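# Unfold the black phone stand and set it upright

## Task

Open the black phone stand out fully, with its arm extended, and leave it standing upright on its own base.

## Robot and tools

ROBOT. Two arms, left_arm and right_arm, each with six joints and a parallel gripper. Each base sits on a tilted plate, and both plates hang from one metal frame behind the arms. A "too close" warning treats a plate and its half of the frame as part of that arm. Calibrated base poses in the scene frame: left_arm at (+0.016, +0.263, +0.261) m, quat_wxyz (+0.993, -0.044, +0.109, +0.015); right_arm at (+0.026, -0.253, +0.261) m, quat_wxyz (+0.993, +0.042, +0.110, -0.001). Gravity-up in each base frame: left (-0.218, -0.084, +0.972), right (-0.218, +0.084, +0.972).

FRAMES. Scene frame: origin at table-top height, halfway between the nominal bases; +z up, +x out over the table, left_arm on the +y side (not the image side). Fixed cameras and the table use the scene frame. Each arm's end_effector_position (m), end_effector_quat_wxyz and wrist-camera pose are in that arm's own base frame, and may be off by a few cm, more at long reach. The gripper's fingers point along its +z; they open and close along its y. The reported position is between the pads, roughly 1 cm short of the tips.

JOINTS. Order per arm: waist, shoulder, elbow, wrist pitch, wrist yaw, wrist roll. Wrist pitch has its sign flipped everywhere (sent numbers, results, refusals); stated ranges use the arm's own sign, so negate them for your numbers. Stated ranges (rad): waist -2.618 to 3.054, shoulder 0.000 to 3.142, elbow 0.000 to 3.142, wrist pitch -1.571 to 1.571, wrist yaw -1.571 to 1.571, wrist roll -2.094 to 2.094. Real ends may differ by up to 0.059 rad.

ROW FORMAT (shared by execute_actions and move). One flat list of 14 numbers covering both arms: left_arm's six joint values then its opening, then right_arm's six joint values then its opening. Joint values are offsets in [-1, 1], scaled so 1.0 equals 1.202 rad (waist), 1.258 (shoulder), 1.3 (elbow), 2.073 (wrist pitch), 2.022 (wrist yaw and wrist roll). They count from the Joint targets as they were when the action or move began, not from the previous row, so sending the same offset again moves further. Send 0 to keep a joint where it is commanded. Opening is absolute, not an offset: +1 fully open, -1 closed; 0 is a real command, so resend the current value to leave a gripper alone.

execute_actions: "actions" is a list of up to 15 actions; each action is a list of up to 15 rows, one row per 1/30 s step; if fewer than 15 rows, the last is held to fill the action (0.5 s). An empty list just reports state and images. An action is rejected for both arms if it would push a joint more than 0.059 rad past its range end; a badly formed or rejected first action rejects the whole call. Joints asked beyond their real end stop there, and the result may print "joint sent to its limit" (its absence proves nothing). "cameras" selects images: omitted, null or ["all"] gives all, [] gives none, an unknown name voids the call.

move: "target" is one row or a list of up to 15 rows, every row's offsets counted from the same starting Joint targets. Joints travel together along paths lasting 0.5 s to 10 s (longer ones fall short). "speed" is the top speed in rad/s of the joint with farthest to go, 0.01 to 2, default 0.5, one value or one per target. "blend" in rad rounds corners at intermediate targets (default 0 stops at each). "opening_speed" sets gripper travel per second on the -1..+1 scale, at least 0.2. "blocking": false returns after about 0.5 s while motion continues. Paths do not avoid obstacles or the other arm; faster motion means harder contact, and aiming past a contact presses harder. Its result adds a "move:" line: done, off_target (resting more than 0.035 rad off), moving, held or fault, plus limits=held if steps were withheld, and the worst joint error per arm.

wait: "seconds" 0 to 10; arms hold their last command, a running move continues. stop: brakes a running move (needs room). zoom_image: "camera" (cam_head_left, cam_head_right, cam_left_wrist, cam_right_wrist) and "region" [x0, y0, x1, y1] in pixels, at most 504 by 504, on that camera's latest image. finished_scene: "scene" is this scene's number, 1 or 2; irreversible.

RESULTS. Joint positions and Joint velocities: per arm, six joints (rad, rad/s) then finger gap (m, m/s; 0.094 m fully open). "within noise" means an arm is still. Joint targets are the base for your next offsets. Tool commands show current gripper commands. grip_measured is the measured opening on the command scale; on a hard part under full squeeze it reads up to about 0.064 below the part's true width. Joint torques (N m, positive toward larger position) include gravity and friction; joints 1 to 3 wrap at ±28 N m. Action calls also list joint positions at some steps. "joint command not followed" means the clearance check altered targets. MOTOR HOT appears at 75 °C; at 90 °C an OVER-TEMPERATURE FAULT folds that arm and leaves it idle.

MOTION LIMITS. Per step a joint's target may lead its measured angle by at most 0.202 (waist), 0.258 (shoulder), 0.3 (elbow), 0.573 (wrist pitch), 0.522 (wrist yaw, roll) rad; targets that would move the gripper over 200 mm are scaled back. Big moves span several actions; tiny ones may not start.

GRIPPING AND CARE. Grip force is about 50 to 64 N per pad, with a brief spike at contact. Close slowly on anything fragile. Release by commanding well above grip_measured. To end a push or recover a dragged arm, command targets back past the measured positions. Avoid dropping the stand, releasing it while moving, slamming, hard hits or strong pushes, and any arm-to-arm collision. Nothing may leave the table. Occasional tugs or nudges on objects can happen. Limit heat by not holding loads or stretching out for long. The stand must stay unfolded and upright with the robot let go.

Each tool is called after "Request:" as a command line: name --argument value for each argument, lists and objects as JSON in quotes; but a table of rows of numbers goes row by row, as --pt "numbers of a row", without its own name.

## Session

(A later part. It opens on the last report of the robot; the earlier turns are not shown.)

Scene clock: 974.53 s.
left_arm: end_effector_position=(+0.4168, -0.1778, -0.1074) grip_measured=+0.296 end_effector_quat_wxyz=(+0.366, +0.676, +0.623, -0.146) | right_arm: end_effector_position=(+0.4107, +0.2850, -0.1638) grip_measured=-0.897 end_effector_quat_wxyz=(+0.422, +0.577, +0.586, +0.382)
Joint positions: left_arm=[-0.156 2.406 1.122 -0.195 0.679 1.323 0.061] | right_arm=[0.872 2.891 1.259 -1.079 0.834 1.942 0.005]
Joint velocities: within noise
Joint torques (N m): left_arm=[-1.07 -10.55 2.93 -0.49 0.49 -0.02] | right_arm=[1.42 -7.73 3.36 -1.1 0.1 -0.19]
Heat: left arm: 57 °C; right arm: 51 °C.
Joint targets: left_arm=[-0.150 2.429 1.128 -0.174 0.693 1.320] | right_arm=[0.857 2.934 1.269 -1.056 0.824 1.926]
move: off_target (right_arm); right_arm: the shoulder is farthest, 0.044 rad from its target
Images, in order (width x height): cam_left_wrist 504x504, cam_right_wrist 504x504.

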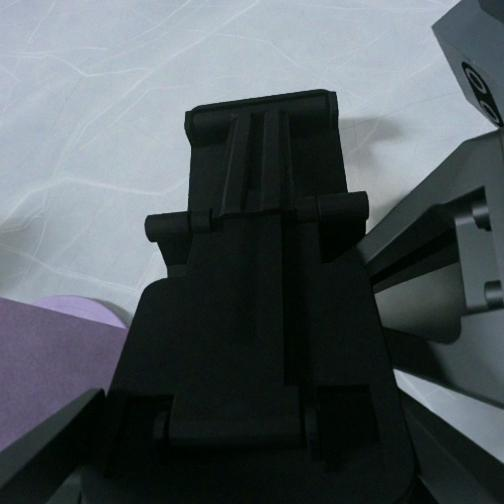

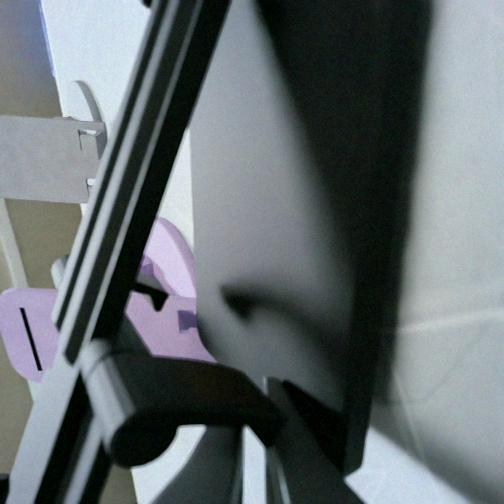

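Request:
move --pt "0 0 0 0 0 0 0.1 0 0.04 0 0 0 0 -0.9" --pt "-0.046 -0.155 -0.018 0.021 0.028 -0.022 0.1 0 0.05 0 0 0 0 -0.9" --speed 0.1 --cameras '["cam_right_wrist","cam_left_wrist"]'

Scene clock: 985.60 s.
left_arm: end_effector_position=(+0.4217, -0.1813, -0.0822) grip_measured=+0.296 end_effector_quat_wxyz=(+0.359, +0.679, +0.629, -0.120) | right_arm: end_effector_position=(+0.4181, +0.2939, -0.1512) grip_measured=-0.898 end_effector_quat_wxyz=(+0.418, +0.579, +0.549, +0.435)
Joint positions: left_arm=[-0.183 2.312 1.108 -0.145 0.614 1.299 0.061] | right_arm=[0.872 2.927 1.285 -1.222 0.834 1.937 0.005]
Joint velocities: within noise
Joint torques (N m): left_arm=[-3.49 -19.77 2.92 -0.63 1.79 -0.25] | right_arm=[1.54 -6.01 1.17 0.19 0 -0.16]
Heat: left arm: 58 °C; right arm: 48 °C.
Joint targets: left_arm=[-0.205 2.235 1.105 -0.130 0.750 1.275] | right_arm=[0.857 2.997 1.269 -1.056 0.824 1.926]
move: off_target (left_arm, right_arm); left_arm: the wrist yaw is farthest, 0.135 rad from its target; right_arm: the wrist pitch is farthest, 0.166 rad from its target
Images, in order (width x height): cam_left_wrist 504x504, cam_right_wrist 504x504.

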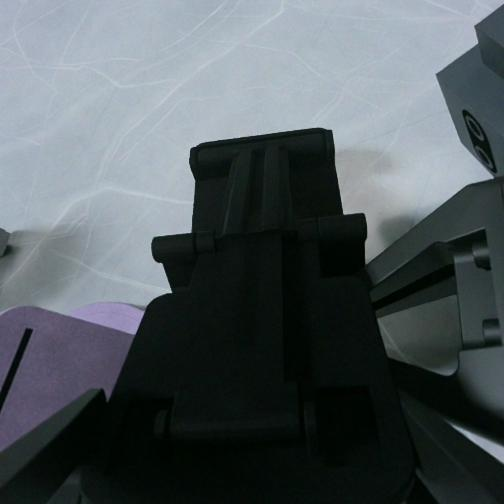

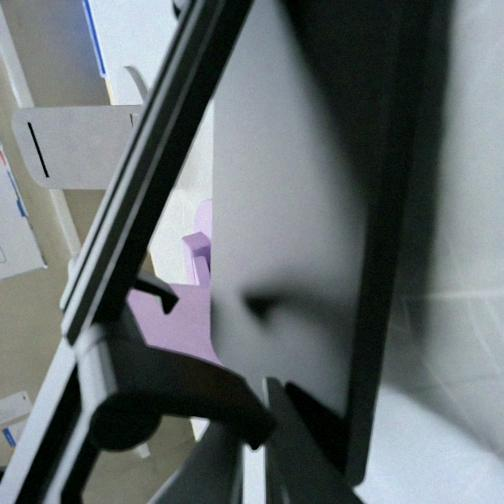

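Request:
move --pt "0 0 0 0 0 0 0.1 0 0.0 0 0.14 0 0 -0.9" --speed 0.1 --cameras '["cam_right_wrist","cam_left_wrist"]'

Scene clock: 993.07 s.
left_arm: end_effector_position=(+0.4194, -0.1817, -0.0845) grip_measured=+0.296 end_effector_quat_wxyz=(+0.352, +0.677, +0.635, -0.121) | right_arm: end_effector_position=(+0.4142, +0.2911, -0.1667) grip_measured=-0.898 end_effector_quat_wxyz=(+0.430, +0.574, +0.587, +0.377)
Joint positions: left_arm=[-0.188 2.312 1.106 -0.137 0.603 1.288 0.061] | right_arm=[0.879 2.911 1.309 -1.047 0.854 1.933 0.005]
Joint velocities: within noise
Joint torques (N m): left_arm=[-3.08 -20.05 2.84 -0.74 1.89 -0.07] | right_arm=[0.95 -4.9 -0.65 1.36 -0.13 -0.1]
Heat: left arm: 60 °C; right arm: 47 °C.
Joint targets: left_arm=[-0.205 2.235 1.105 -0.131 0.750 1.275] | right_arm=[0.857 2.997 1.268 -0.766 0.824 1.926]
move: off_target (left_arm, right_arm); left_arm: the wrist yaw is farthest, 0.147 rad from its target; right_arm: the wrist pitch is farthest, 0.281 rad from its target
Images, in order (width x height): cam_left_wrist 504x504, cam_right_wrist 504x504.

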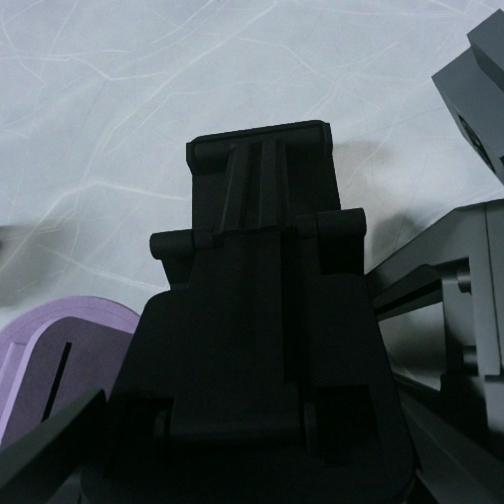

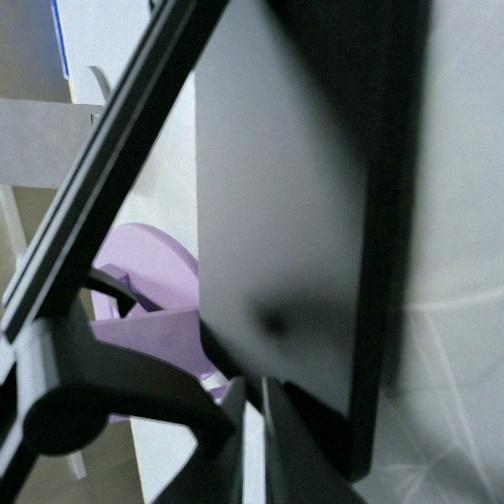

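Request:
move --pt "-0.002 -0.017 0.014 -0.003 0.032 -0.018 0.1 0 0.0 0 0.03 0 0 -0.9" --pt "-0.004 -0.033 0.027 -0.005 0.064 -0.037 0.1 0 0.0 0 0.058 0 0 -0.9" --speed 0.1 --cameras '["cam_right_wrist","cam_left_wrist"]'

Scene clock: 1006.30 s.
left_arm: end_effector_position=(+0.4165, -0.1962, -0.0618) grip_measured=+0.291 end_effector_quat_wxyz=(+0.378, +0.664, +0.624, -0.162) | right_arm: end_effector_position=(+0.4124, +0.2887, -0.1699) grip_measured=-0.900 end_effector_quat_wxyz=(+0.435, +0.572, +0.600, +0.353)
Joint positions: left_arm=[-0.191 2.278 1.106 -0.13 0.698 1.245 0.061] | right_arm=[0.881 2.896 1.313 -0.97 0.865 1.934 0.005]
Joint velocities: within noise
Joint torques (N m): left_arm=[-3.12 -20.52 5.87 -0.95 2.28 -0.45] | right_arm=[0.8 -3.89 -0.91 1.88 -0.23 -0.13]
Heat: left arm: 62 °C; right arm: 44 °C.
Joint targets: left_arm=[-0.210 2.193 1.140 -0.141 0.879 1.200] | right_arm=[0.857 2.997 1.268 -0.646 0.824 1.926]
move: off_target (left_arm, right_arm); left_arm: the wrist yaw is farthest, 0.181 rad from its target; right_arm: the wrist pitch is farthest, 0.325 rad from its target
Images, in order (width x height): cam_left_wrist 504x504, cam_right_wrist 504x504.

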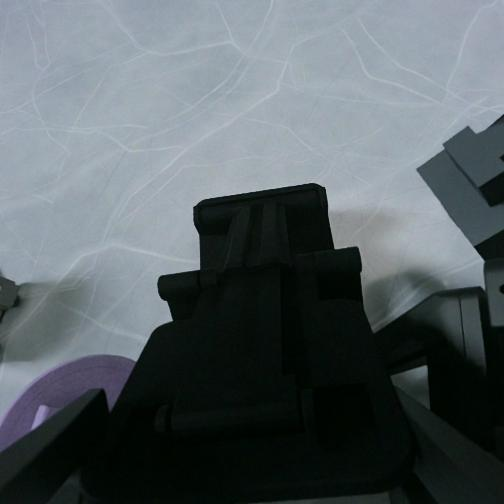

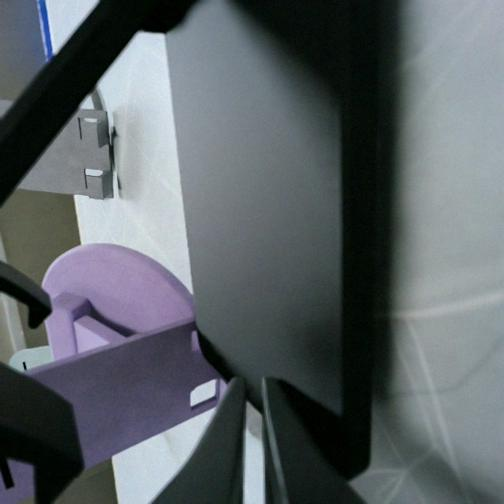

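Request:
move --pt "-0.021 0.003 -0.008 -0.027 0.028 -0.027 0.1 0 0.0 0 0.0 0 0 -0.9" --pt "-0.042 0.006 -0.015 -0.053 0.055 -0.054 0.1 0 0.0 0 0.0 0 0 -0.9" --speed 0.1 --cameras '["cam_right_wrist","cam_left_wrist"]'

Scene clock: 1018.53 s.
left_arm: end_effector_position=(+0.4136, -0.2254, -0.0454) grip_measured=+0.282 end_effector_quat_wxyz=(+0.408, +0.649, +0.610, -0.202) | right_arm: end_effector_position=(+0.4091, +0.2769, -0.1756) grip_measured=-0.900 end_effector_quat_wxyz=(+0.451, +0.572, +0.603, +0.325)
Joint positions: left_arm=[-0.233 2.278 1.106 -0.208 0.777 1.146 0.06] | right_arm=[0.88 2.899 1.31 -0.923 0.902 1.934 0.005]
Joint velocities: within noise
Joint torques (N m): left_arm=[-4.14 -20.01 4.55 -1.41 2.63 -0.59] | right_arm=[0.87 -4.16 -0.75 1.44 -0.63 -0.14]
Heat: left arm: 64 °C; right arm: 42 °C.
Joint targets: left_arm=[-0.260 2.200 1.120 -0.251 0.990 1.091] | right_arm=[0.857 2.997 1.268 -0.646 0.824 1.926]
move: off_target (left_arm, right_arm); left_arm: the wrist yaw is farthest, 0.213 rad from its target; right_arm: the wrist pitch is farthest, 0.277 rad from its target
Images, in order (width x height): cam_left_wrist 504x504, cam_right_wrist 504x504.

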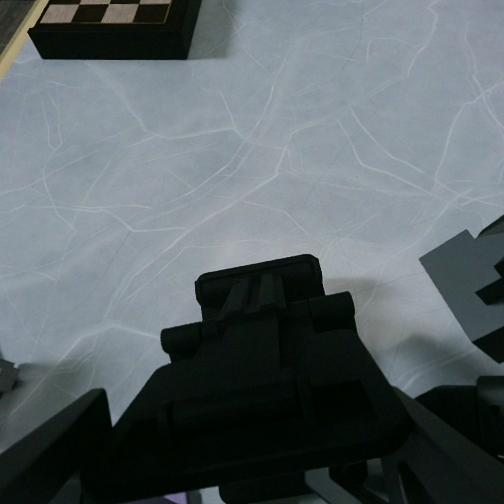

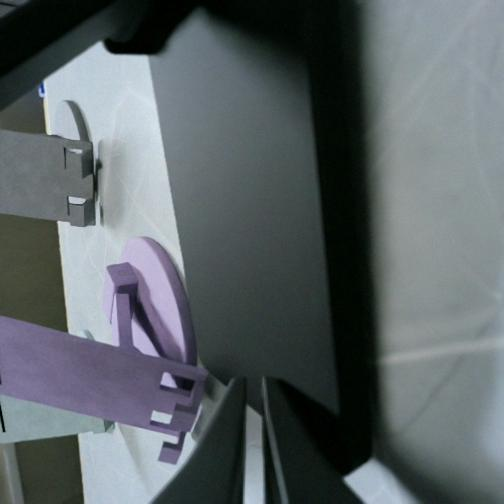

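Request:
move --pt "-0.025 -0.02 0.0 -0.02 0.03 -0.03 0.1 0 0.0 0 0.02 0.0 0 -0.9" --speed 0.1 --cameras '["cam_right_wrist","cam_left_wrist"]'

Scene clock: 1024.93 s.
left_arm: end_effector_position=(+0.4071, -0.2427, -0.0318) grip_measured=+0.267 end_effector_quat_wxyz=(+0.419, +0.639, +0.600, -0.237) | right_arm: end_effector_position=(+0.4077, +0.2716, -0.1777) grip_measured=-0.900 end_effector_quat_wxyz=(+0.458, +0.572, +0.605, +0.311)
Joint positions: left_arm=[-0.257 2.267 1.106 -0.232 0.836 1.084 0.06] | right_arm=[0.879 2.899 1.31 -0.897 0.92 1.934 0.005]
Joint velocities: within noise
Joint torques (N m): left_arm=[-4.62 -21.3 4.51 -1.58 2.67 -0.51] | right_arm=[0.77 -4.03 -0.94 1.63 -0.84 -0.1]
Heat: left arm: 65 °C; right arm: 41 °C.
Joint targets: left_arm=[-0.290 2.175 1.120 -0.292 1.051 1.031] | right_arm=[0.857 2.997 1.268 -0.604 0.824 1.926]
move: off_target (left_arm, right_arm); left_arm: the wrist yaw is farthest, 0.215 rad from its target; right_arm: the wrist pitch is farthest, 0.293 rad from its target
Images, in order (width x height): cam_left_wrist 504x504, cam_right_wrist 504x504.

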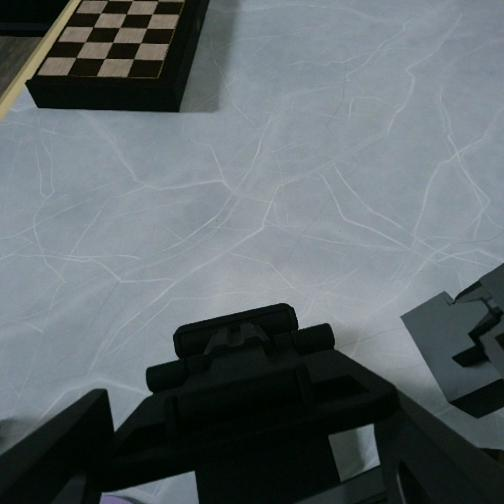

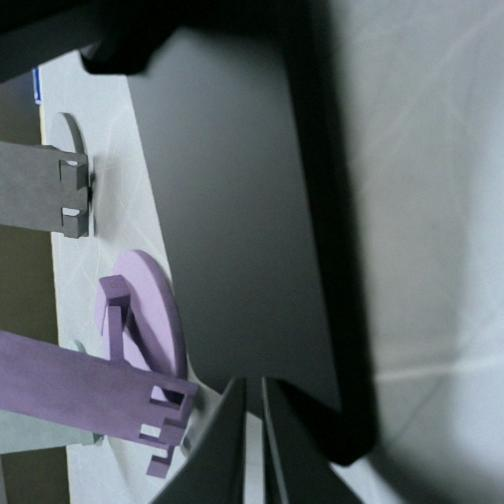

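Request:
move --pt "0.02 0.04 -0.008 0.02 -0.09 0.02 0.1 0.01 -0.04 0.02 -0.15 0.03 0 -0.9" --speed 0.15 --cameras '["cam_right_wrist","cam_left_wrist"]'

Scene clock: 1031.00 s.
left_arm: end_effector_position=(+0.4091, -0.2411, -0.0334) grip_measured=+0.265 end_effector_quat_wxyz=(+0.417, +0.639, +0.604, -0.230) | right_arm: end_effector_position=(+0.4113, +0.2769, -0.1710) grip_measured=-0.900 end_effector_quat_wxyz=(+0.455, +0.575, +0.593, +0.333)
Joint positions: left_arm=[-0.257 2.267 1.106 -0.233 0.819 1.083 0.059] | right_arm=[0.879 2.899 1.31 -0.948 0.914 1.934 0.005]
Joint velocities: within noise
Joint torques (N m): left_arm=[-2.51 -16.59 3.7 -1.15 0.94 -0.1] | right_arm=[1.65 -7.54 1.39 -0.92 -0.08 -0.14]
Heat: left arm: 65 °C; right arm: 41 °C.
Joint targets: left_arm=[-0.266 2.226 1.110 -0.251 0.869 1.071] | right_arm=[0.869 2.947 1.294 -0.915 0.885 1.926]
move: off_target (left_arm, right_arm); left_arm: the wrist yaw is farthest, 0.050 rad from its target; right_arm: the shoulder is farthest, 0.048 rad from its target
Images, in order (width x height): cam_left_wrist 504x504, cam_right_wrist 504x504.

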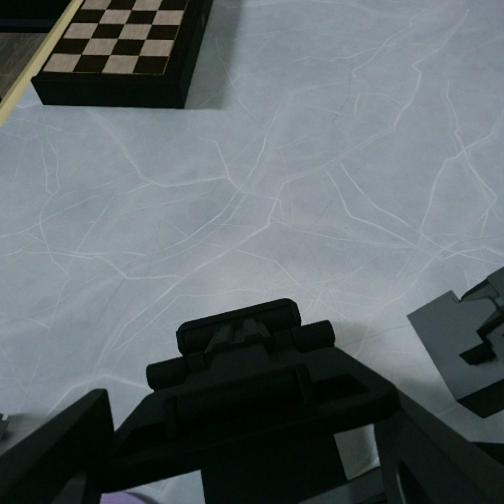

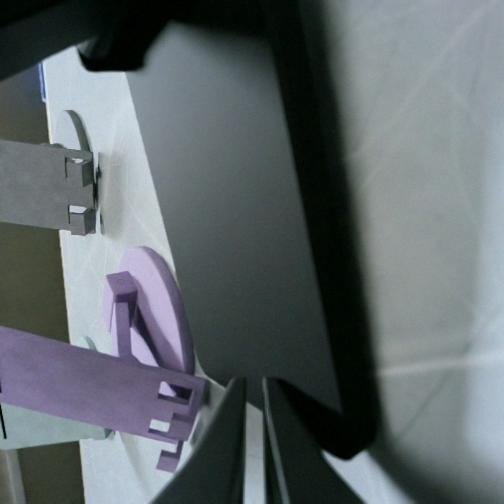

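Request:
move --pt "0 0 0 0 0 0 0.1 0.158 -0.188 -0.224 -0.033 0.047 0.037 -0.9" --speed 0.3 --cameras '["cam_right_wrist","cam_left_wrist","cam_head_left"]'

Request:
zoom_image --camera "cam_head_left" --region '[180, 180, 320, 280]'

Scene clock: 1037.27 s.
left_arm: end_effector_position=(+0.4096, -0.2431, -0.0276) grip_measured=+0.264 end_effector_quat_wxyz=(+0.423, +0.638, +0.599, -0.234) | right_arm: end_effector_position=(+0.3314, +0.2878, -0.1430) grip_measured=-0.900 end_effector_quat_wxyz=(+0.437, +0.537, +0.635, +0.342)
Joint positions: left_arm=[-0.257 2.259 1.106 -0.239 0.834 1.077 0.059] | right_arm=[1.052 2.733 1.016 -0.986 0.959 2 0.005]
Joint velocities: within noise
Joint torques (N m): left_arm=[-2.54 -15.75 3.66 -1.09 0.74 -0.06] | right_arm=[3.11 -11.58 0.98 -1.16 0.53 -0.04]
Heat: left arm: 65 °C; right arm: 43 °C.
Joint targets: left_arm=[-0.266 2.226 1.110 -0.251 0.869 1.071] | right_arm=[1.059 2.710 1.003 -0.983 0.980 2.001]
move: done
Images, in order (width x height): cam_head_left 504x504, cam_left_wrist 504x504, cam_right_wrist 504x504.

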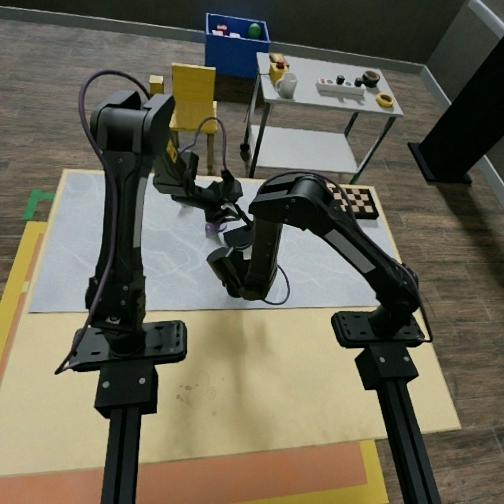

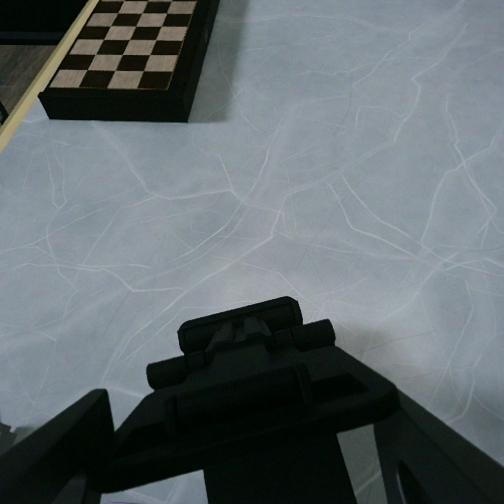

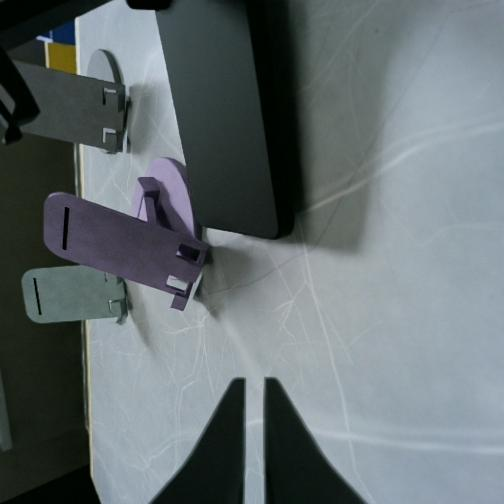

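Scaled by 3.600 from the camera's 504x504 image, which has a finer 720x720 frame.

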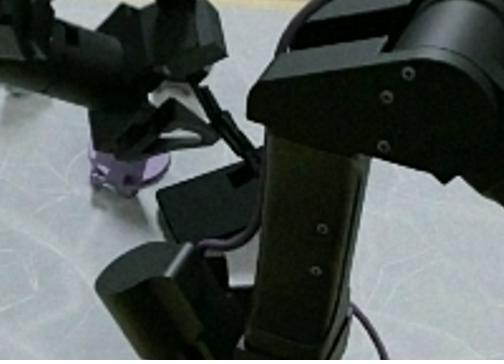

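Request:
move --pt "-0.128 -0.005 0.073 0.068 -0.153 -0.035 0.1 0 0 0 0 0 0 -0.9" --speed 0.15 --cameras '["cam_right_wrist","cam_left_wrist","cam_head_left"]'

Request:
zoom_image --camera "cam_head_left" --region '[180, 180, 320, 280]'

Scene clock: 1068.07 s.
left_arm: end_effector_position=(+0.4119, -0.2798, -0.0390) grip_measured=+0.263 end_effector_quat_wxyz=(+0.365, +0.659, +0.638, -0.161) | right_arm: end_effector_position=(+0.3314, +0.2877, -0.1429) grip_measured=-0.900 end_effector_quat_wxyz=(+0.437, +0.538, +0.635, +0.342)
Joint positions: left_arm=[-0.408 2.251 1.188 -0.129 0.559 1.007 0.059] | right_arm=[1.052 2.733 1.016 -0.986 0.96 2.001 0.005]
Joint velocities: within noise
Joint torques (N m): left_arm=[-3.08 -16.09 5.39 -0.91 0.34 -0.06] | right_arm=[3.06 -11.69 1.01 -1.17 0.55 -0.01]
Heat: left arm: 70 °C; right arm: 46 °C.
Joint targets: left_arm=[-0.420 2.219 1.205 -0.110 0.560 1.000] | right_arm=[1.059 2.710 1.003 -0.983 0.980 2.001]
move: done
Images, in order (width x height): cam_head_left 504x504, cam_left_wrist 504x504, cam_right_wrist 504x504.

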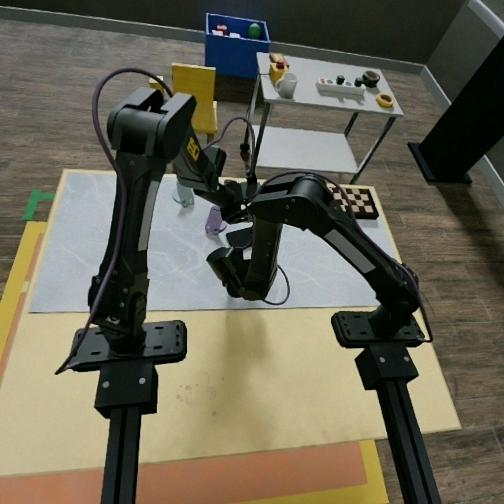

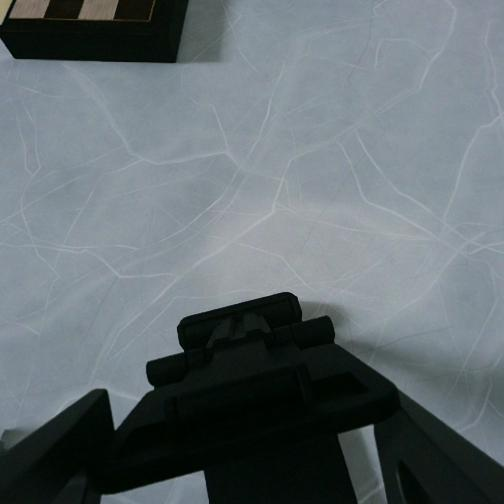

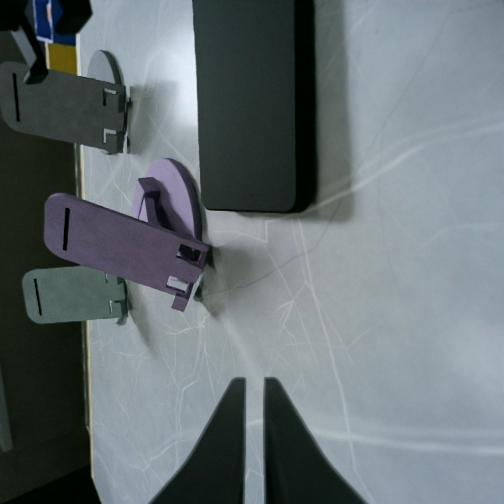

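Scaled by 3.600 from the camera's 504x504 image, which has a finer 720x720 frame.

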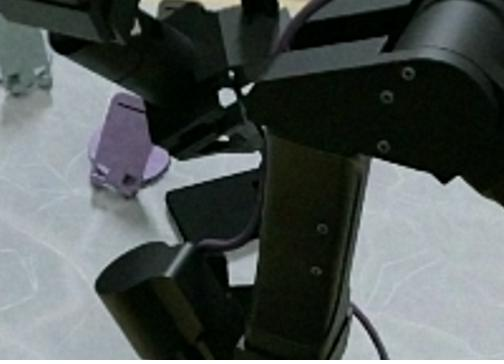

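Request:
move --pt "-0.071 0.068 0.077 0.055 -0.085 -0.033 0.1 0 0 0 0 0 0 -0.9" --speed 0.15 --cameras '["cam_right_wrist","cam_left_wrist"]'

Scene clock: 1079.70 s.
left_arm: end_effector_position=(+0.4192, -0.3058, -0.0346) grip_measured=+0.263 end_effector_quat_wxyz=(+0.339, +0.658, +0.661, -0.125) | right_arm: end_effector_position=(+0.3314, +0.2877, -0.1429) grip_measured=-0.900 end_effector_quat_wxyz=(+0.437, +0.538, +0.635, +0.342)
Joint positions: left_arm=[-0.493 2.263 1.294 -0.027 0.416 0.935 0.059] | right_arm=[1.052 2.733 1.016 -0.986 0.96 2.001 0.005]
Joint velocities: within noise
Joint torques (N m): left_arm=[-3.37 -10.03 5.42 -0.74 0.01 0.09] | right_arm=[2.93 -11.69 1.11 -1.14 0.58 -0.05]
Heat: left arm: 66 °C; right arm: 46 °C.
Joint targets: left_arm=[-0.506 2.305 1.305 0.004 0.388 0.934] | right_arm=[1.059 2.710 1.003 -0.983 0.980 2.001]
move: off_target (left_arm); left_arm: the shoulder is farthest, 0.042 rad from its target
Images, in order (width x height): cam_left_wrist 504x504, cam_right_wrist 504x504.

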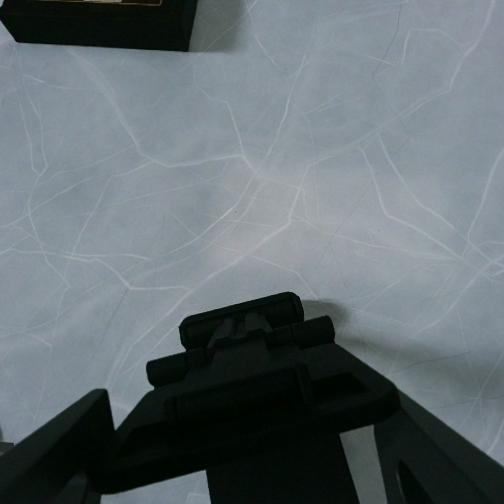

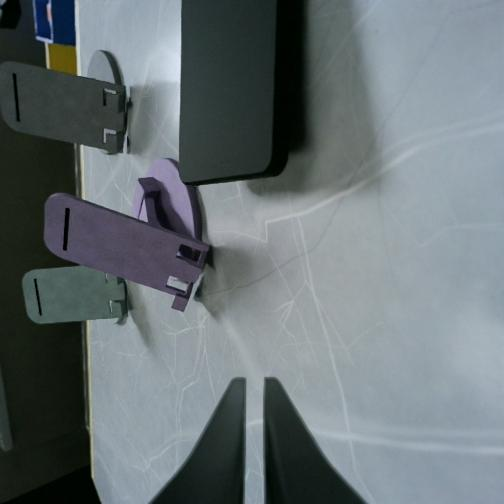

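Request:
move --pt "0 0.018 0 -0.005 0 0 0.1 0 0 0 0 0 0 -0.9" --speed 0.1 --cameras '["cam_right_wrist"]'

Scene clock: 1085.63 s.
left_arm: end_effector_position=(+0.4165, -0.2986, -0.0577) grip_measured=+0.102 end_effector_quat_wxyz=(+0.315, +0.657, +0.675, -0.117) | right_arm: end_effector_position=(+0.3314, +0.2877, -0.1429) grip_measured=-0.900 end_effector_quat_wxyz=(+0.437, +0.538, +0.635, +0.342)
Joint positions: left_arm=[-0.493 2.308 1.3 -0.018 0.385 0.934 0.052] | right_arm=[1.052 2.733 1.016 -0.986 0.96 2.001 0.005]
Joint velocities: within noise
Joint torques (N m): left_arm=[-3.48 -11.74 4.42 -0.89 0.31 0.02] | right_arm=[3 -11.55 1.13 -1.11 0.58 -0.04]
Heat: left arm: 64 °C; right arm: 46 °C.
Joint targets: left_arm=[-0.506 2.328 1.305 -0.006 0.388 0.933] | right_arm=[1.059 2.710 1.003 -0.983 0.980 2.001]
move: done
Images, in order (width x height): cam_right_wrist 504x504.

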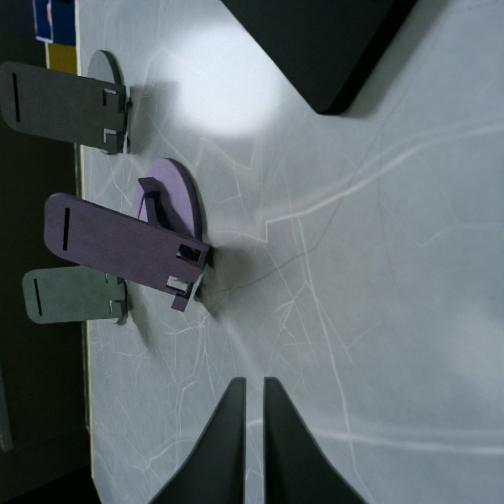

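Request:
execute_actions --actions '[]'

Request:
zoom_image --camera "cam_head_right" --region '[180, 180, 320, 280]'

Scene clock: 1088.63 s.
left_arm: end_effector_position=(+0.4166, -0.2985, -0.0577) grip_measured=+0.102 end_effector_quat_wxyz=(+0.315, +0.657, +0.675, -0.117) | right_arm: end_effector_position=(+0.3314, +0.2877, -0.1429) grip_measured=-0.900 end_effector_quat_wxyz=(+0.437, +0.538, +0.635, +0.342)
Joint positions: left_arm=[-0.493 2.308 1.3 -0.018 0.385 0.934 0.052] | right_arm=[1.052 2.733 1.016 -0.986 0.96 2.001 0.005]
Joint velocities: within noise
Joint torques (N m): left_arm=[-3.63 -12.01 4.42 -0.89 0.28 0] | right_arm=[2.92 -11.49 0.99 -1.15 0.56 -0.04]
Heat: left arm: 63 °C; right arm: 46 °C.
Joint targets: left_arm=[-0.506 2.328 1.305 -0.006 0.388 0.933] | right_arm=[1.059 2.710 1.003 -0.983 0.980 2.001]
Tool commands: left_gripper/opening=+0.1 right_gripper/opening=-0.9

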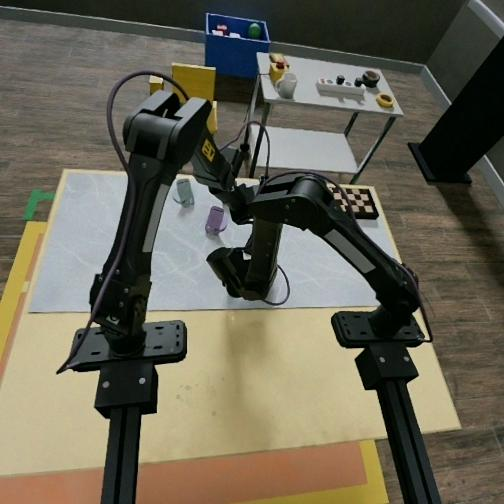

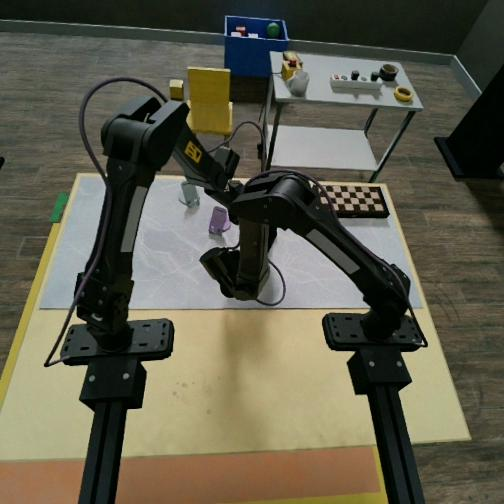

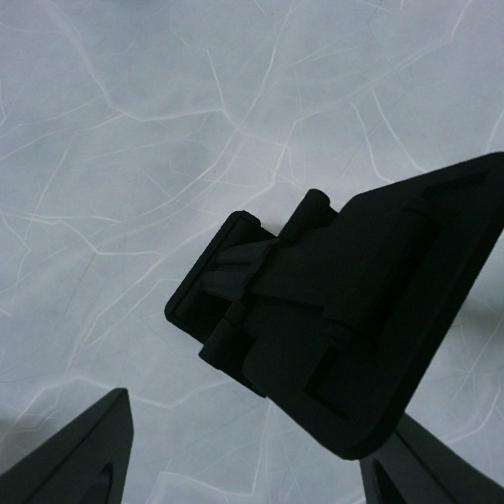

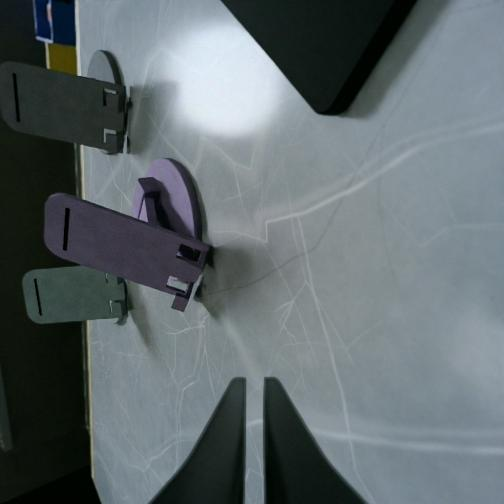

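Scaled by 3.600 from the camera's 504x504 image, which has a finer 720x720 frame.

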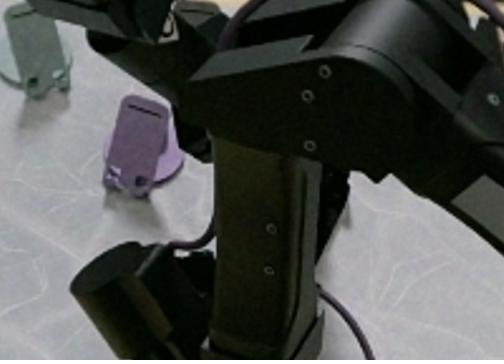

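Request:
move --pt "0.058 -0.089 -0.074 -0.018 0.02 0 0.1 0 0 0 0 0 0 -0.9" --speed 0.15 --cameras '["cam_right_wrist","cam_left_wrist"]'

Scene clock: 1102.20 s.
left_arm: end_effector_position=(+0.4161, -0.2738, -0.0469) grip_measured=+0.102 end_effector_quat_wxyz=(+0.323, +0.640, +0.687, -0.119) | right_arm: end_effector_position=(+0.3314, +0.2877, -0.1429) grip_measured=-0.900 end_effector_quat_wxyz=(+0.437, +0.538, +0.634, +0.343)
Joint positions: left_arm=[-0.442 2.243 1.222 -0.038 0.408 0.934 0.052] | right_arm=[1.052 2.733 1.016 -0.987 0.96 2.001 0.005]
Joint velocities: within noise
Joint torques (N m): left_arm=[-1.55 -15.8 3.17 -1.08 0.53 0] | right_arm=[2.97 -11.67 1.21 -1.12 0.54 0]
Heat: left arm: 60 °C; right arm: 46 °C.
Joint targets: left_arm=[-0.436 2.216 1.209 -0.043 0.428 0.933] | right_arm=[1.059 2.710 1.003 -0.984 0.980 2.001]
move: done
Images, in order (width x height): cam_left_wrist 504x504, cam_right_wrist 504x504.

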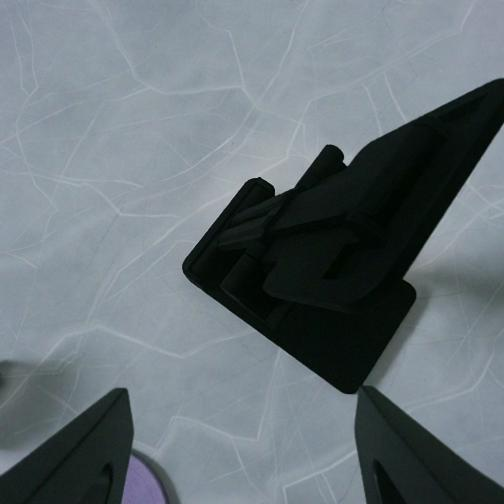

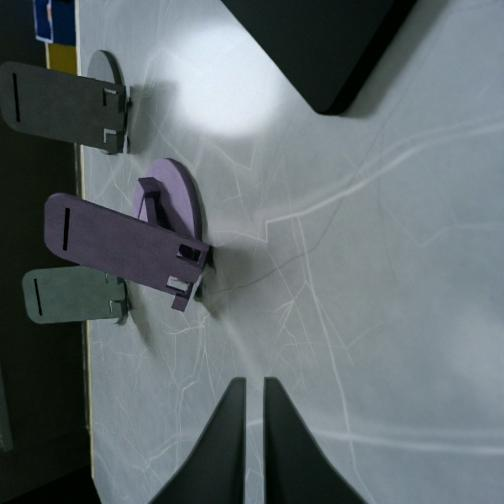

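Request:
move --pt "0.08 -0.28 -0.1 0.05 0.0 0 0.1 0.0 -0.45 -0.3 0.1 -0.1 -0.5 -0.9" --speed 0.5 --cameras '["cam_right_wrist","cam_left_wrist","cam_head_left"]'

Request:
zoom_image --camera "cam_left_wrist" --region '[100, 50, 504, 454]'

Scene clock: 1108.70 s.
left_arm: end_effector_position=(+0.4216, -0.2267, +0.0625) grip_measured=+0.102 end_effector_quat_wxyz=(+0.392, +0.605, +0.689, -0.080) | right_arm: end_effector_position=(+0.2976, +0.2704, -0.0373) grip_measured=-0.900 end_effector_quat_wxyz=(+0.492, +0.133, +0.849, +0.143)
Joint positions: left_arm=[-0.347 1.889 1.093 0.039 0.41 0.934 0.052] | right_arm=[1.052 2.165 0.627 -0.806 0.779 1.001 0.005]
Joint velocities: within noise
Joint torques (N m): left_arm=[-1.14 -14.01 4.08 -1 0.44 0.03] | right_arm=[2.52 -9.46 2.15 -0.95 0.24 -0.14]
Heat: left arm: 62 °C; right arm: 47 °C.
Joint targets: left_arm=[-0.340 1.864 1.078 0.060 0.428 0.933] | right_arm=[1.059 2.144 0.613 -0.776 0.777 0.990]
move: done
Images, in order (width x height): cam_head_left 504x504, cam_left_wrist 504x504, cam_right_wrist 504x504.

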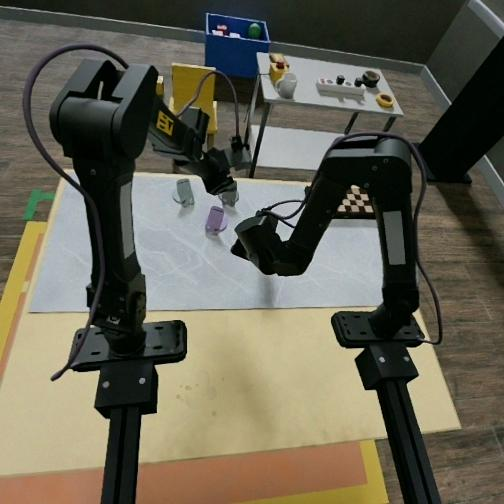

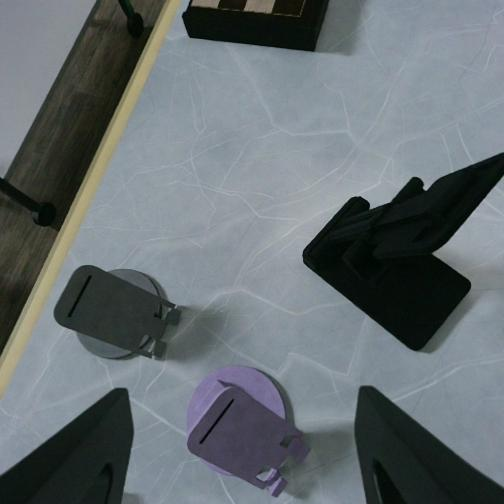

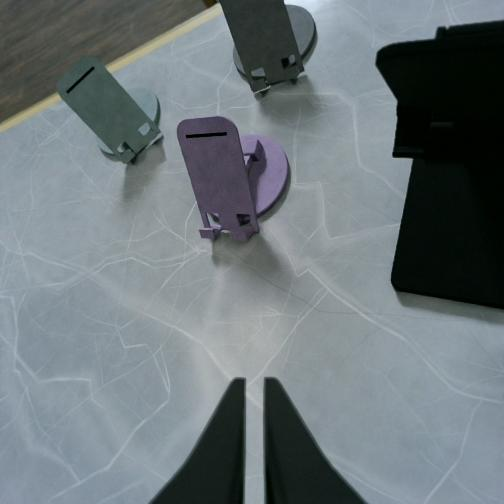

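Scaled by 1.248 from the camera's 504x504 image, which has a finer 720x720 frame.

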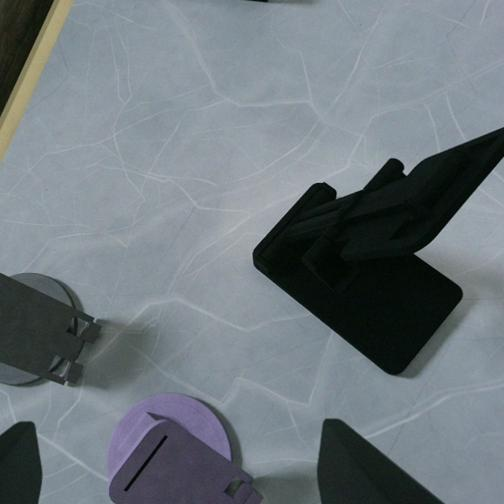

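Request:
move --pt "0.25 -0.02 0.0 0.0 0.0 0 0.1 -0.548 -0.353 0.298 0.567 -0.384 -0.045 0.3" --speed 0.8 --cameras '["cam_right_wrist","cam_left_wrist"]'

Scene clock: 1168.77 s.
left_arm: end_effector_position=(+0.4707, -0.0907, +0.0719) grip_measured=+0.102 end_effector_quat_wxyz=(+0.407, +0.494, +0.768, -0.016) | right_arm: end_effector_position=(+0.3598, +0.1524, +0.0373) grip_measured=+0.297 end_effector_quat_wxyz=(+0.183, +0.245, +0.943, +0.135)
Joint positions: left_arm=[-0.043 1.868 1.093 0.041 0.412 0.934 0.052] | right_arm=[0.402 1.718 0.984 0.377 0.008 0.908 0.061]
Joint velocities: within noise
Joint torques (N m): left_arm=[-0.77 -14.52 4.05 -1.02 0.44 -0.01] | right_arm=[1.09 -9.25 7.72 -0.42 -0.16 -0.17]
Heat: left arm: 68 °C; right arm: 49 °C.
Joint targets: left_arm=[-0.039 1.838 1.078 0.060 0.428 0.933] | right_arm=[0.400 1.700 1.001 0.399 0.001 0.899]
move: done
Images, in order (width x height): cam_left_wrist 504x504, cam_right_wrist 504x504.

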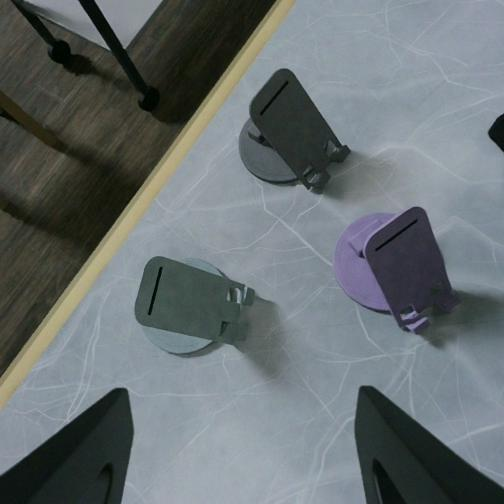

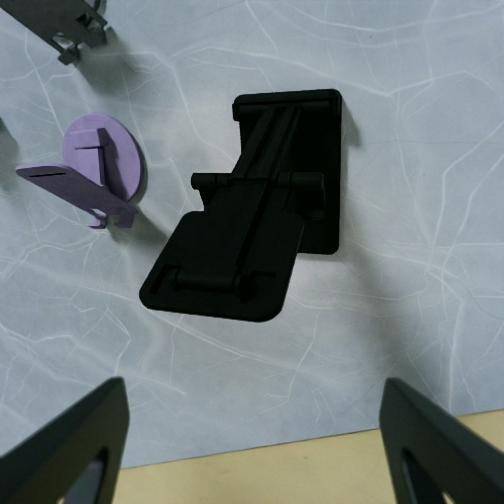

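Request:
move --pt "0.2 -0.43 -0.44 0.31 -0.18 -0.4 0.1 -0.075 0.73 0.885 0.371 -0.04 -0.059 0.3" --speed 0.6 --cameras '["cam_right_wrist"]'

Scene clock: 1178.33 s.
left_arm: end_effector_position=(+0.1854, +0.0246, -0.0071) grip_measured=+0.102 end_effector_quat_wxyz=(+0.045, -0.030, +0.998, -0.028) | right_arm: end_effector_position=(+0.4530, +0.1626, -0.0431) grip_measured=+0.297 end_effector_quat_wxyz=(-0.034, +0.233, +0.972, +0.021)
Joint positions: left_arm=[0.194 1.315 0.515 0.691 0.07 0.13 0.052] | right_arm=[0.316 2.583 2.128 1.152 -0.071 0.786 0.061]
Joint velocities: within noise
Joint torques (N m): left_arm=[0.58 -6.32 3.29 0.22 -0.03 -0.07] | right_arm=[1.58 -10.93 8.12 0.49 -0.2 -0.09]
Heat: left arm: 66 °C; right arm: 48 °C.
Joint targets: left_arm=[0.201 1.297 0.507 0.703 0.064 0.125] | right_arm=[0.310 2.618 2.151 1.168 -0.080 0.779]
move: done
Images, in order (width x height): cam_right_wrist 504x504.

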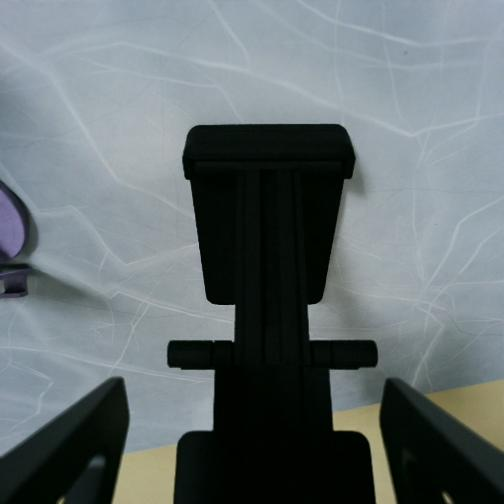

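Request:
move --pt "0 0 0 0 0 0 0.1 -0.007 0.087 -0.093 -0.11 0.0 -0.009 0.3" --speed 0.15 --cameras '["cam_right_wrist"]'

Scene clock: 1200.50 s.
left_arm: end_effector_position=(+0.1851, +0.0246, -0.0071) grip_measured=+0.102 end_effector_quat_wxyz=(+0.045, -0.031, +0.998, -0.028) | right_arm: end_effector_position=(+0.4544, +0.1596, -0.1136) grip_measured=+0.297 end_effector_quat_wxyz=(-0.032, +0.228, +0.973, +0.023)
Joint positions: left_arm=[0.194 1.315 0.515 0.692 0.07 0.129 0.052] | right_arm=[0.309 2.691 2.046 0.957 -0.072 0.768 0.061]
Joint velocities: within noise
Joint torques (N m): left_arm=[0.51 -6.2 3.32 0.25 0 -0.01] | right_arm=[1.37 -10.73 4.22 0.17 -0.24 -0.08]
Heat: left arm: 58 °C; right arm: 52 °C.
Joint targets: left_arm=[0.201 1.297 0.507 0.703 0.064 0.125] | right_arm=[0.302 2.728 2.030 0.940 -0.080 0.761]
move: off_target (right_arm); right_arm: the shoulder is farthest, 0.037 rad from its target
Images, in order (width x height): cam_right_wrist 504x504.

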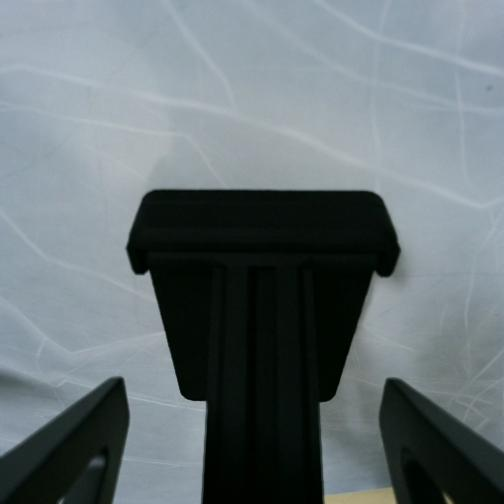

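Request:
move --pt "0 0 0 0 0 0 0.1 0 0 0 0 0.0 0 -0.65" --opening_speed 0.5 --cameras '["cam_right_wrist"]'

Scene clock: 1206.40 s.
left_arm: end_effector_position=(+0.1850, +0.0246, -0.0071) grip_measured=+0.102 end_effector_quat_wxyz=(+0.044, -0.031, +0.998, -0.028) | right_arm: end_effector_position=(+0.4545, +0.1597, -0.1136) grip_measured=-0.472 end_effector_quat_wxyz=(-0.032, +0.228, +0.973, +0.023)
Joint positions: left_arm=[0.194 1.315 0.515 0.692 0.07 0.129 0.052] | right_arm=[0.309 2.691 2.046 0.957 -0.072 0.768 0.025]
Joint velocities: within noise
Joint torques (N m): left_arm=[0.51 -6.3 3.23 0.22 -0.01 -0.04] | right_arm=[1.44 -10.48 4.18 0.14 -0.23 -0.11]
Heat: left arm: 57 °C; right arm: 53 °C.
Joint targets: left_arm=[0.201 1.297 0.507 0.703 0.064 0.125] | right_arm=[0.302 2.728 2.030 0.940 -0.080 0.761]
move: off_target (right_arm); right_arm: the shoulder is farthest, 0.037 rad from its target
Images, in order (width x height): cam_right_wrist 504x504.

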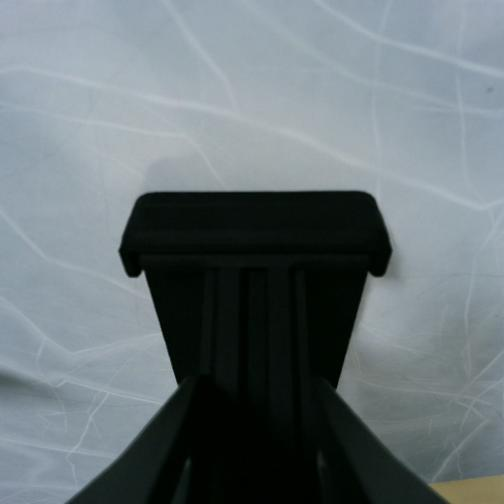

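Request:
move --pt "0 0 0 0 0 0 0.1 0 -0.074 0.03 0.024 0.0 0 -0.7" --pt "0 0 0 0 0 0 0.1 -0.016 -0.214 -0.291 -0.203 -0.047 0.442 -0.7" --speed '[0.15,0.35]' --cameras '["cam_right_wrist","cam_head_left"]'

Request:
zoom_image --camera "cam_head_left" --region '[180, 180, 320, 280]'

Scene clock: 1226.97 s.
left_arm: end_effector_position=(+0.1850, +0.0246, -0.0071) grip_measured=+0.102 end_effector_quat_wxyz=(+0.044, -0.031, +0.998, -0.028) | right_arm: end_effector_position=(+0.4635, +0.1687, -0.1044) grip_measured=-0.472 end_effector_quat_wxyz=(-0.006, +0.616, +0.777, +0.132)
Joint positions: left_arm=[0.194 1.315 0.515 0.692 0.07 0.129 0.052] | right_arm=[0.289 2.499 1.668 0.528 -0.16 1.647 0.025]
Joint velocities: within noise
Joint torques (N m): left_arm=[0.69 -6.28 3.41 0.24 -0.02 -0.02] | right_arm=[1.32 -15.46 3.92 -0.28 -0.4 0.08]
Heat: left arm: 54 °C; right arm: 57 °C.
Joint targets: left_arm=[0.201 1.297 0.507 0.703 0.064 0.125] | right_arm=[0.282 2.459 1.652 0.519 -0.175 1.655]
move: off_target (right_arm); right_arm: the shoulder is farthest, 0.040 rad from its target
Images, in order (width x height): cam_head_left 504x504, cam_right_wrist 504x504.

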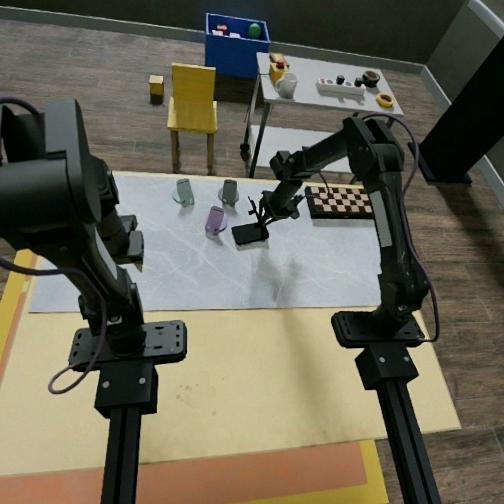

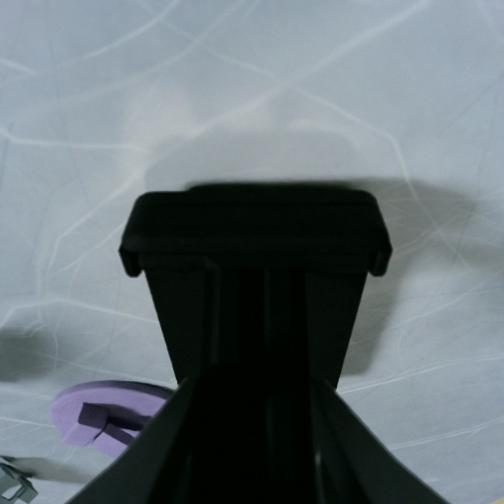

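Scaled by 3.600 from the camera's 504x504 image, which has a finer 720x720 frame.

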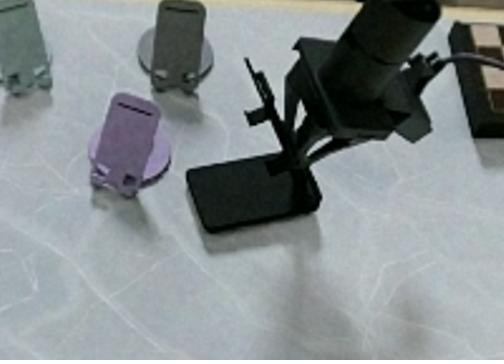

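Request:
move --pt "0 0 0 0 0 0 0.1 0 0.07 0.0 -0.009 0.0 0 -0.7" --speed 0.1 --cameras '["cam_right_wrist"]'

Scene clock: 1235.13 s.
left_arm: end_effector_position=(+0.1850, +0.0246, -0.0071) grip_measured=+0.102 end_effector_quat_wxyz=(+0.044, -0.031, +0.998, -0.028) | right_arm: end_effector_position=(+0.4648, +0.1693, -0.1102) grip_measured=-0.472 end_effector_quat_wxyz=(-0.005, +0.616, +0.776, +0.134)
Joint positions: left_arm=[0.194 1.315 0.515 0.692 0.07 0.129 0.052] | right_arm=[0.289 2.513 1.668 0.509 -0.161 1.648 0.025]
Joint velocities: within noise
Joint torques (N m): left_arm=[0.5 -6.16 3.23 0.17 0.01 -0.03] | right_arm=[1.4 -10.02 3.85 -0.25 -0.37 0.02]
Heat: left arm: 53 °C; right arm: 60 °C.
Joint targets: left_arm=[0.201 1.297 0.507 0.703 0.064 0.125] | right_arm=[0.282 2.547 1.652 0.501 -0.175 1.655]
move: done
Images, in order (width x height): cam_right_wrist 504x504.

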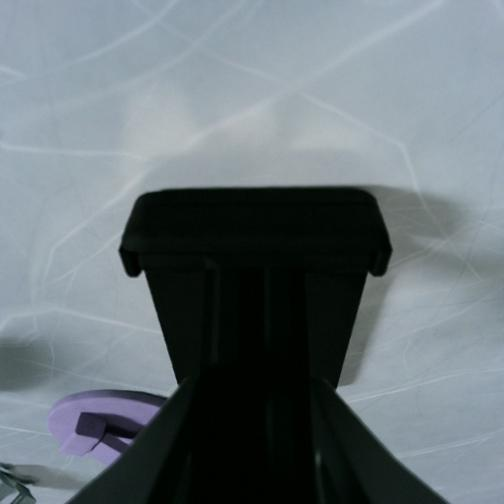

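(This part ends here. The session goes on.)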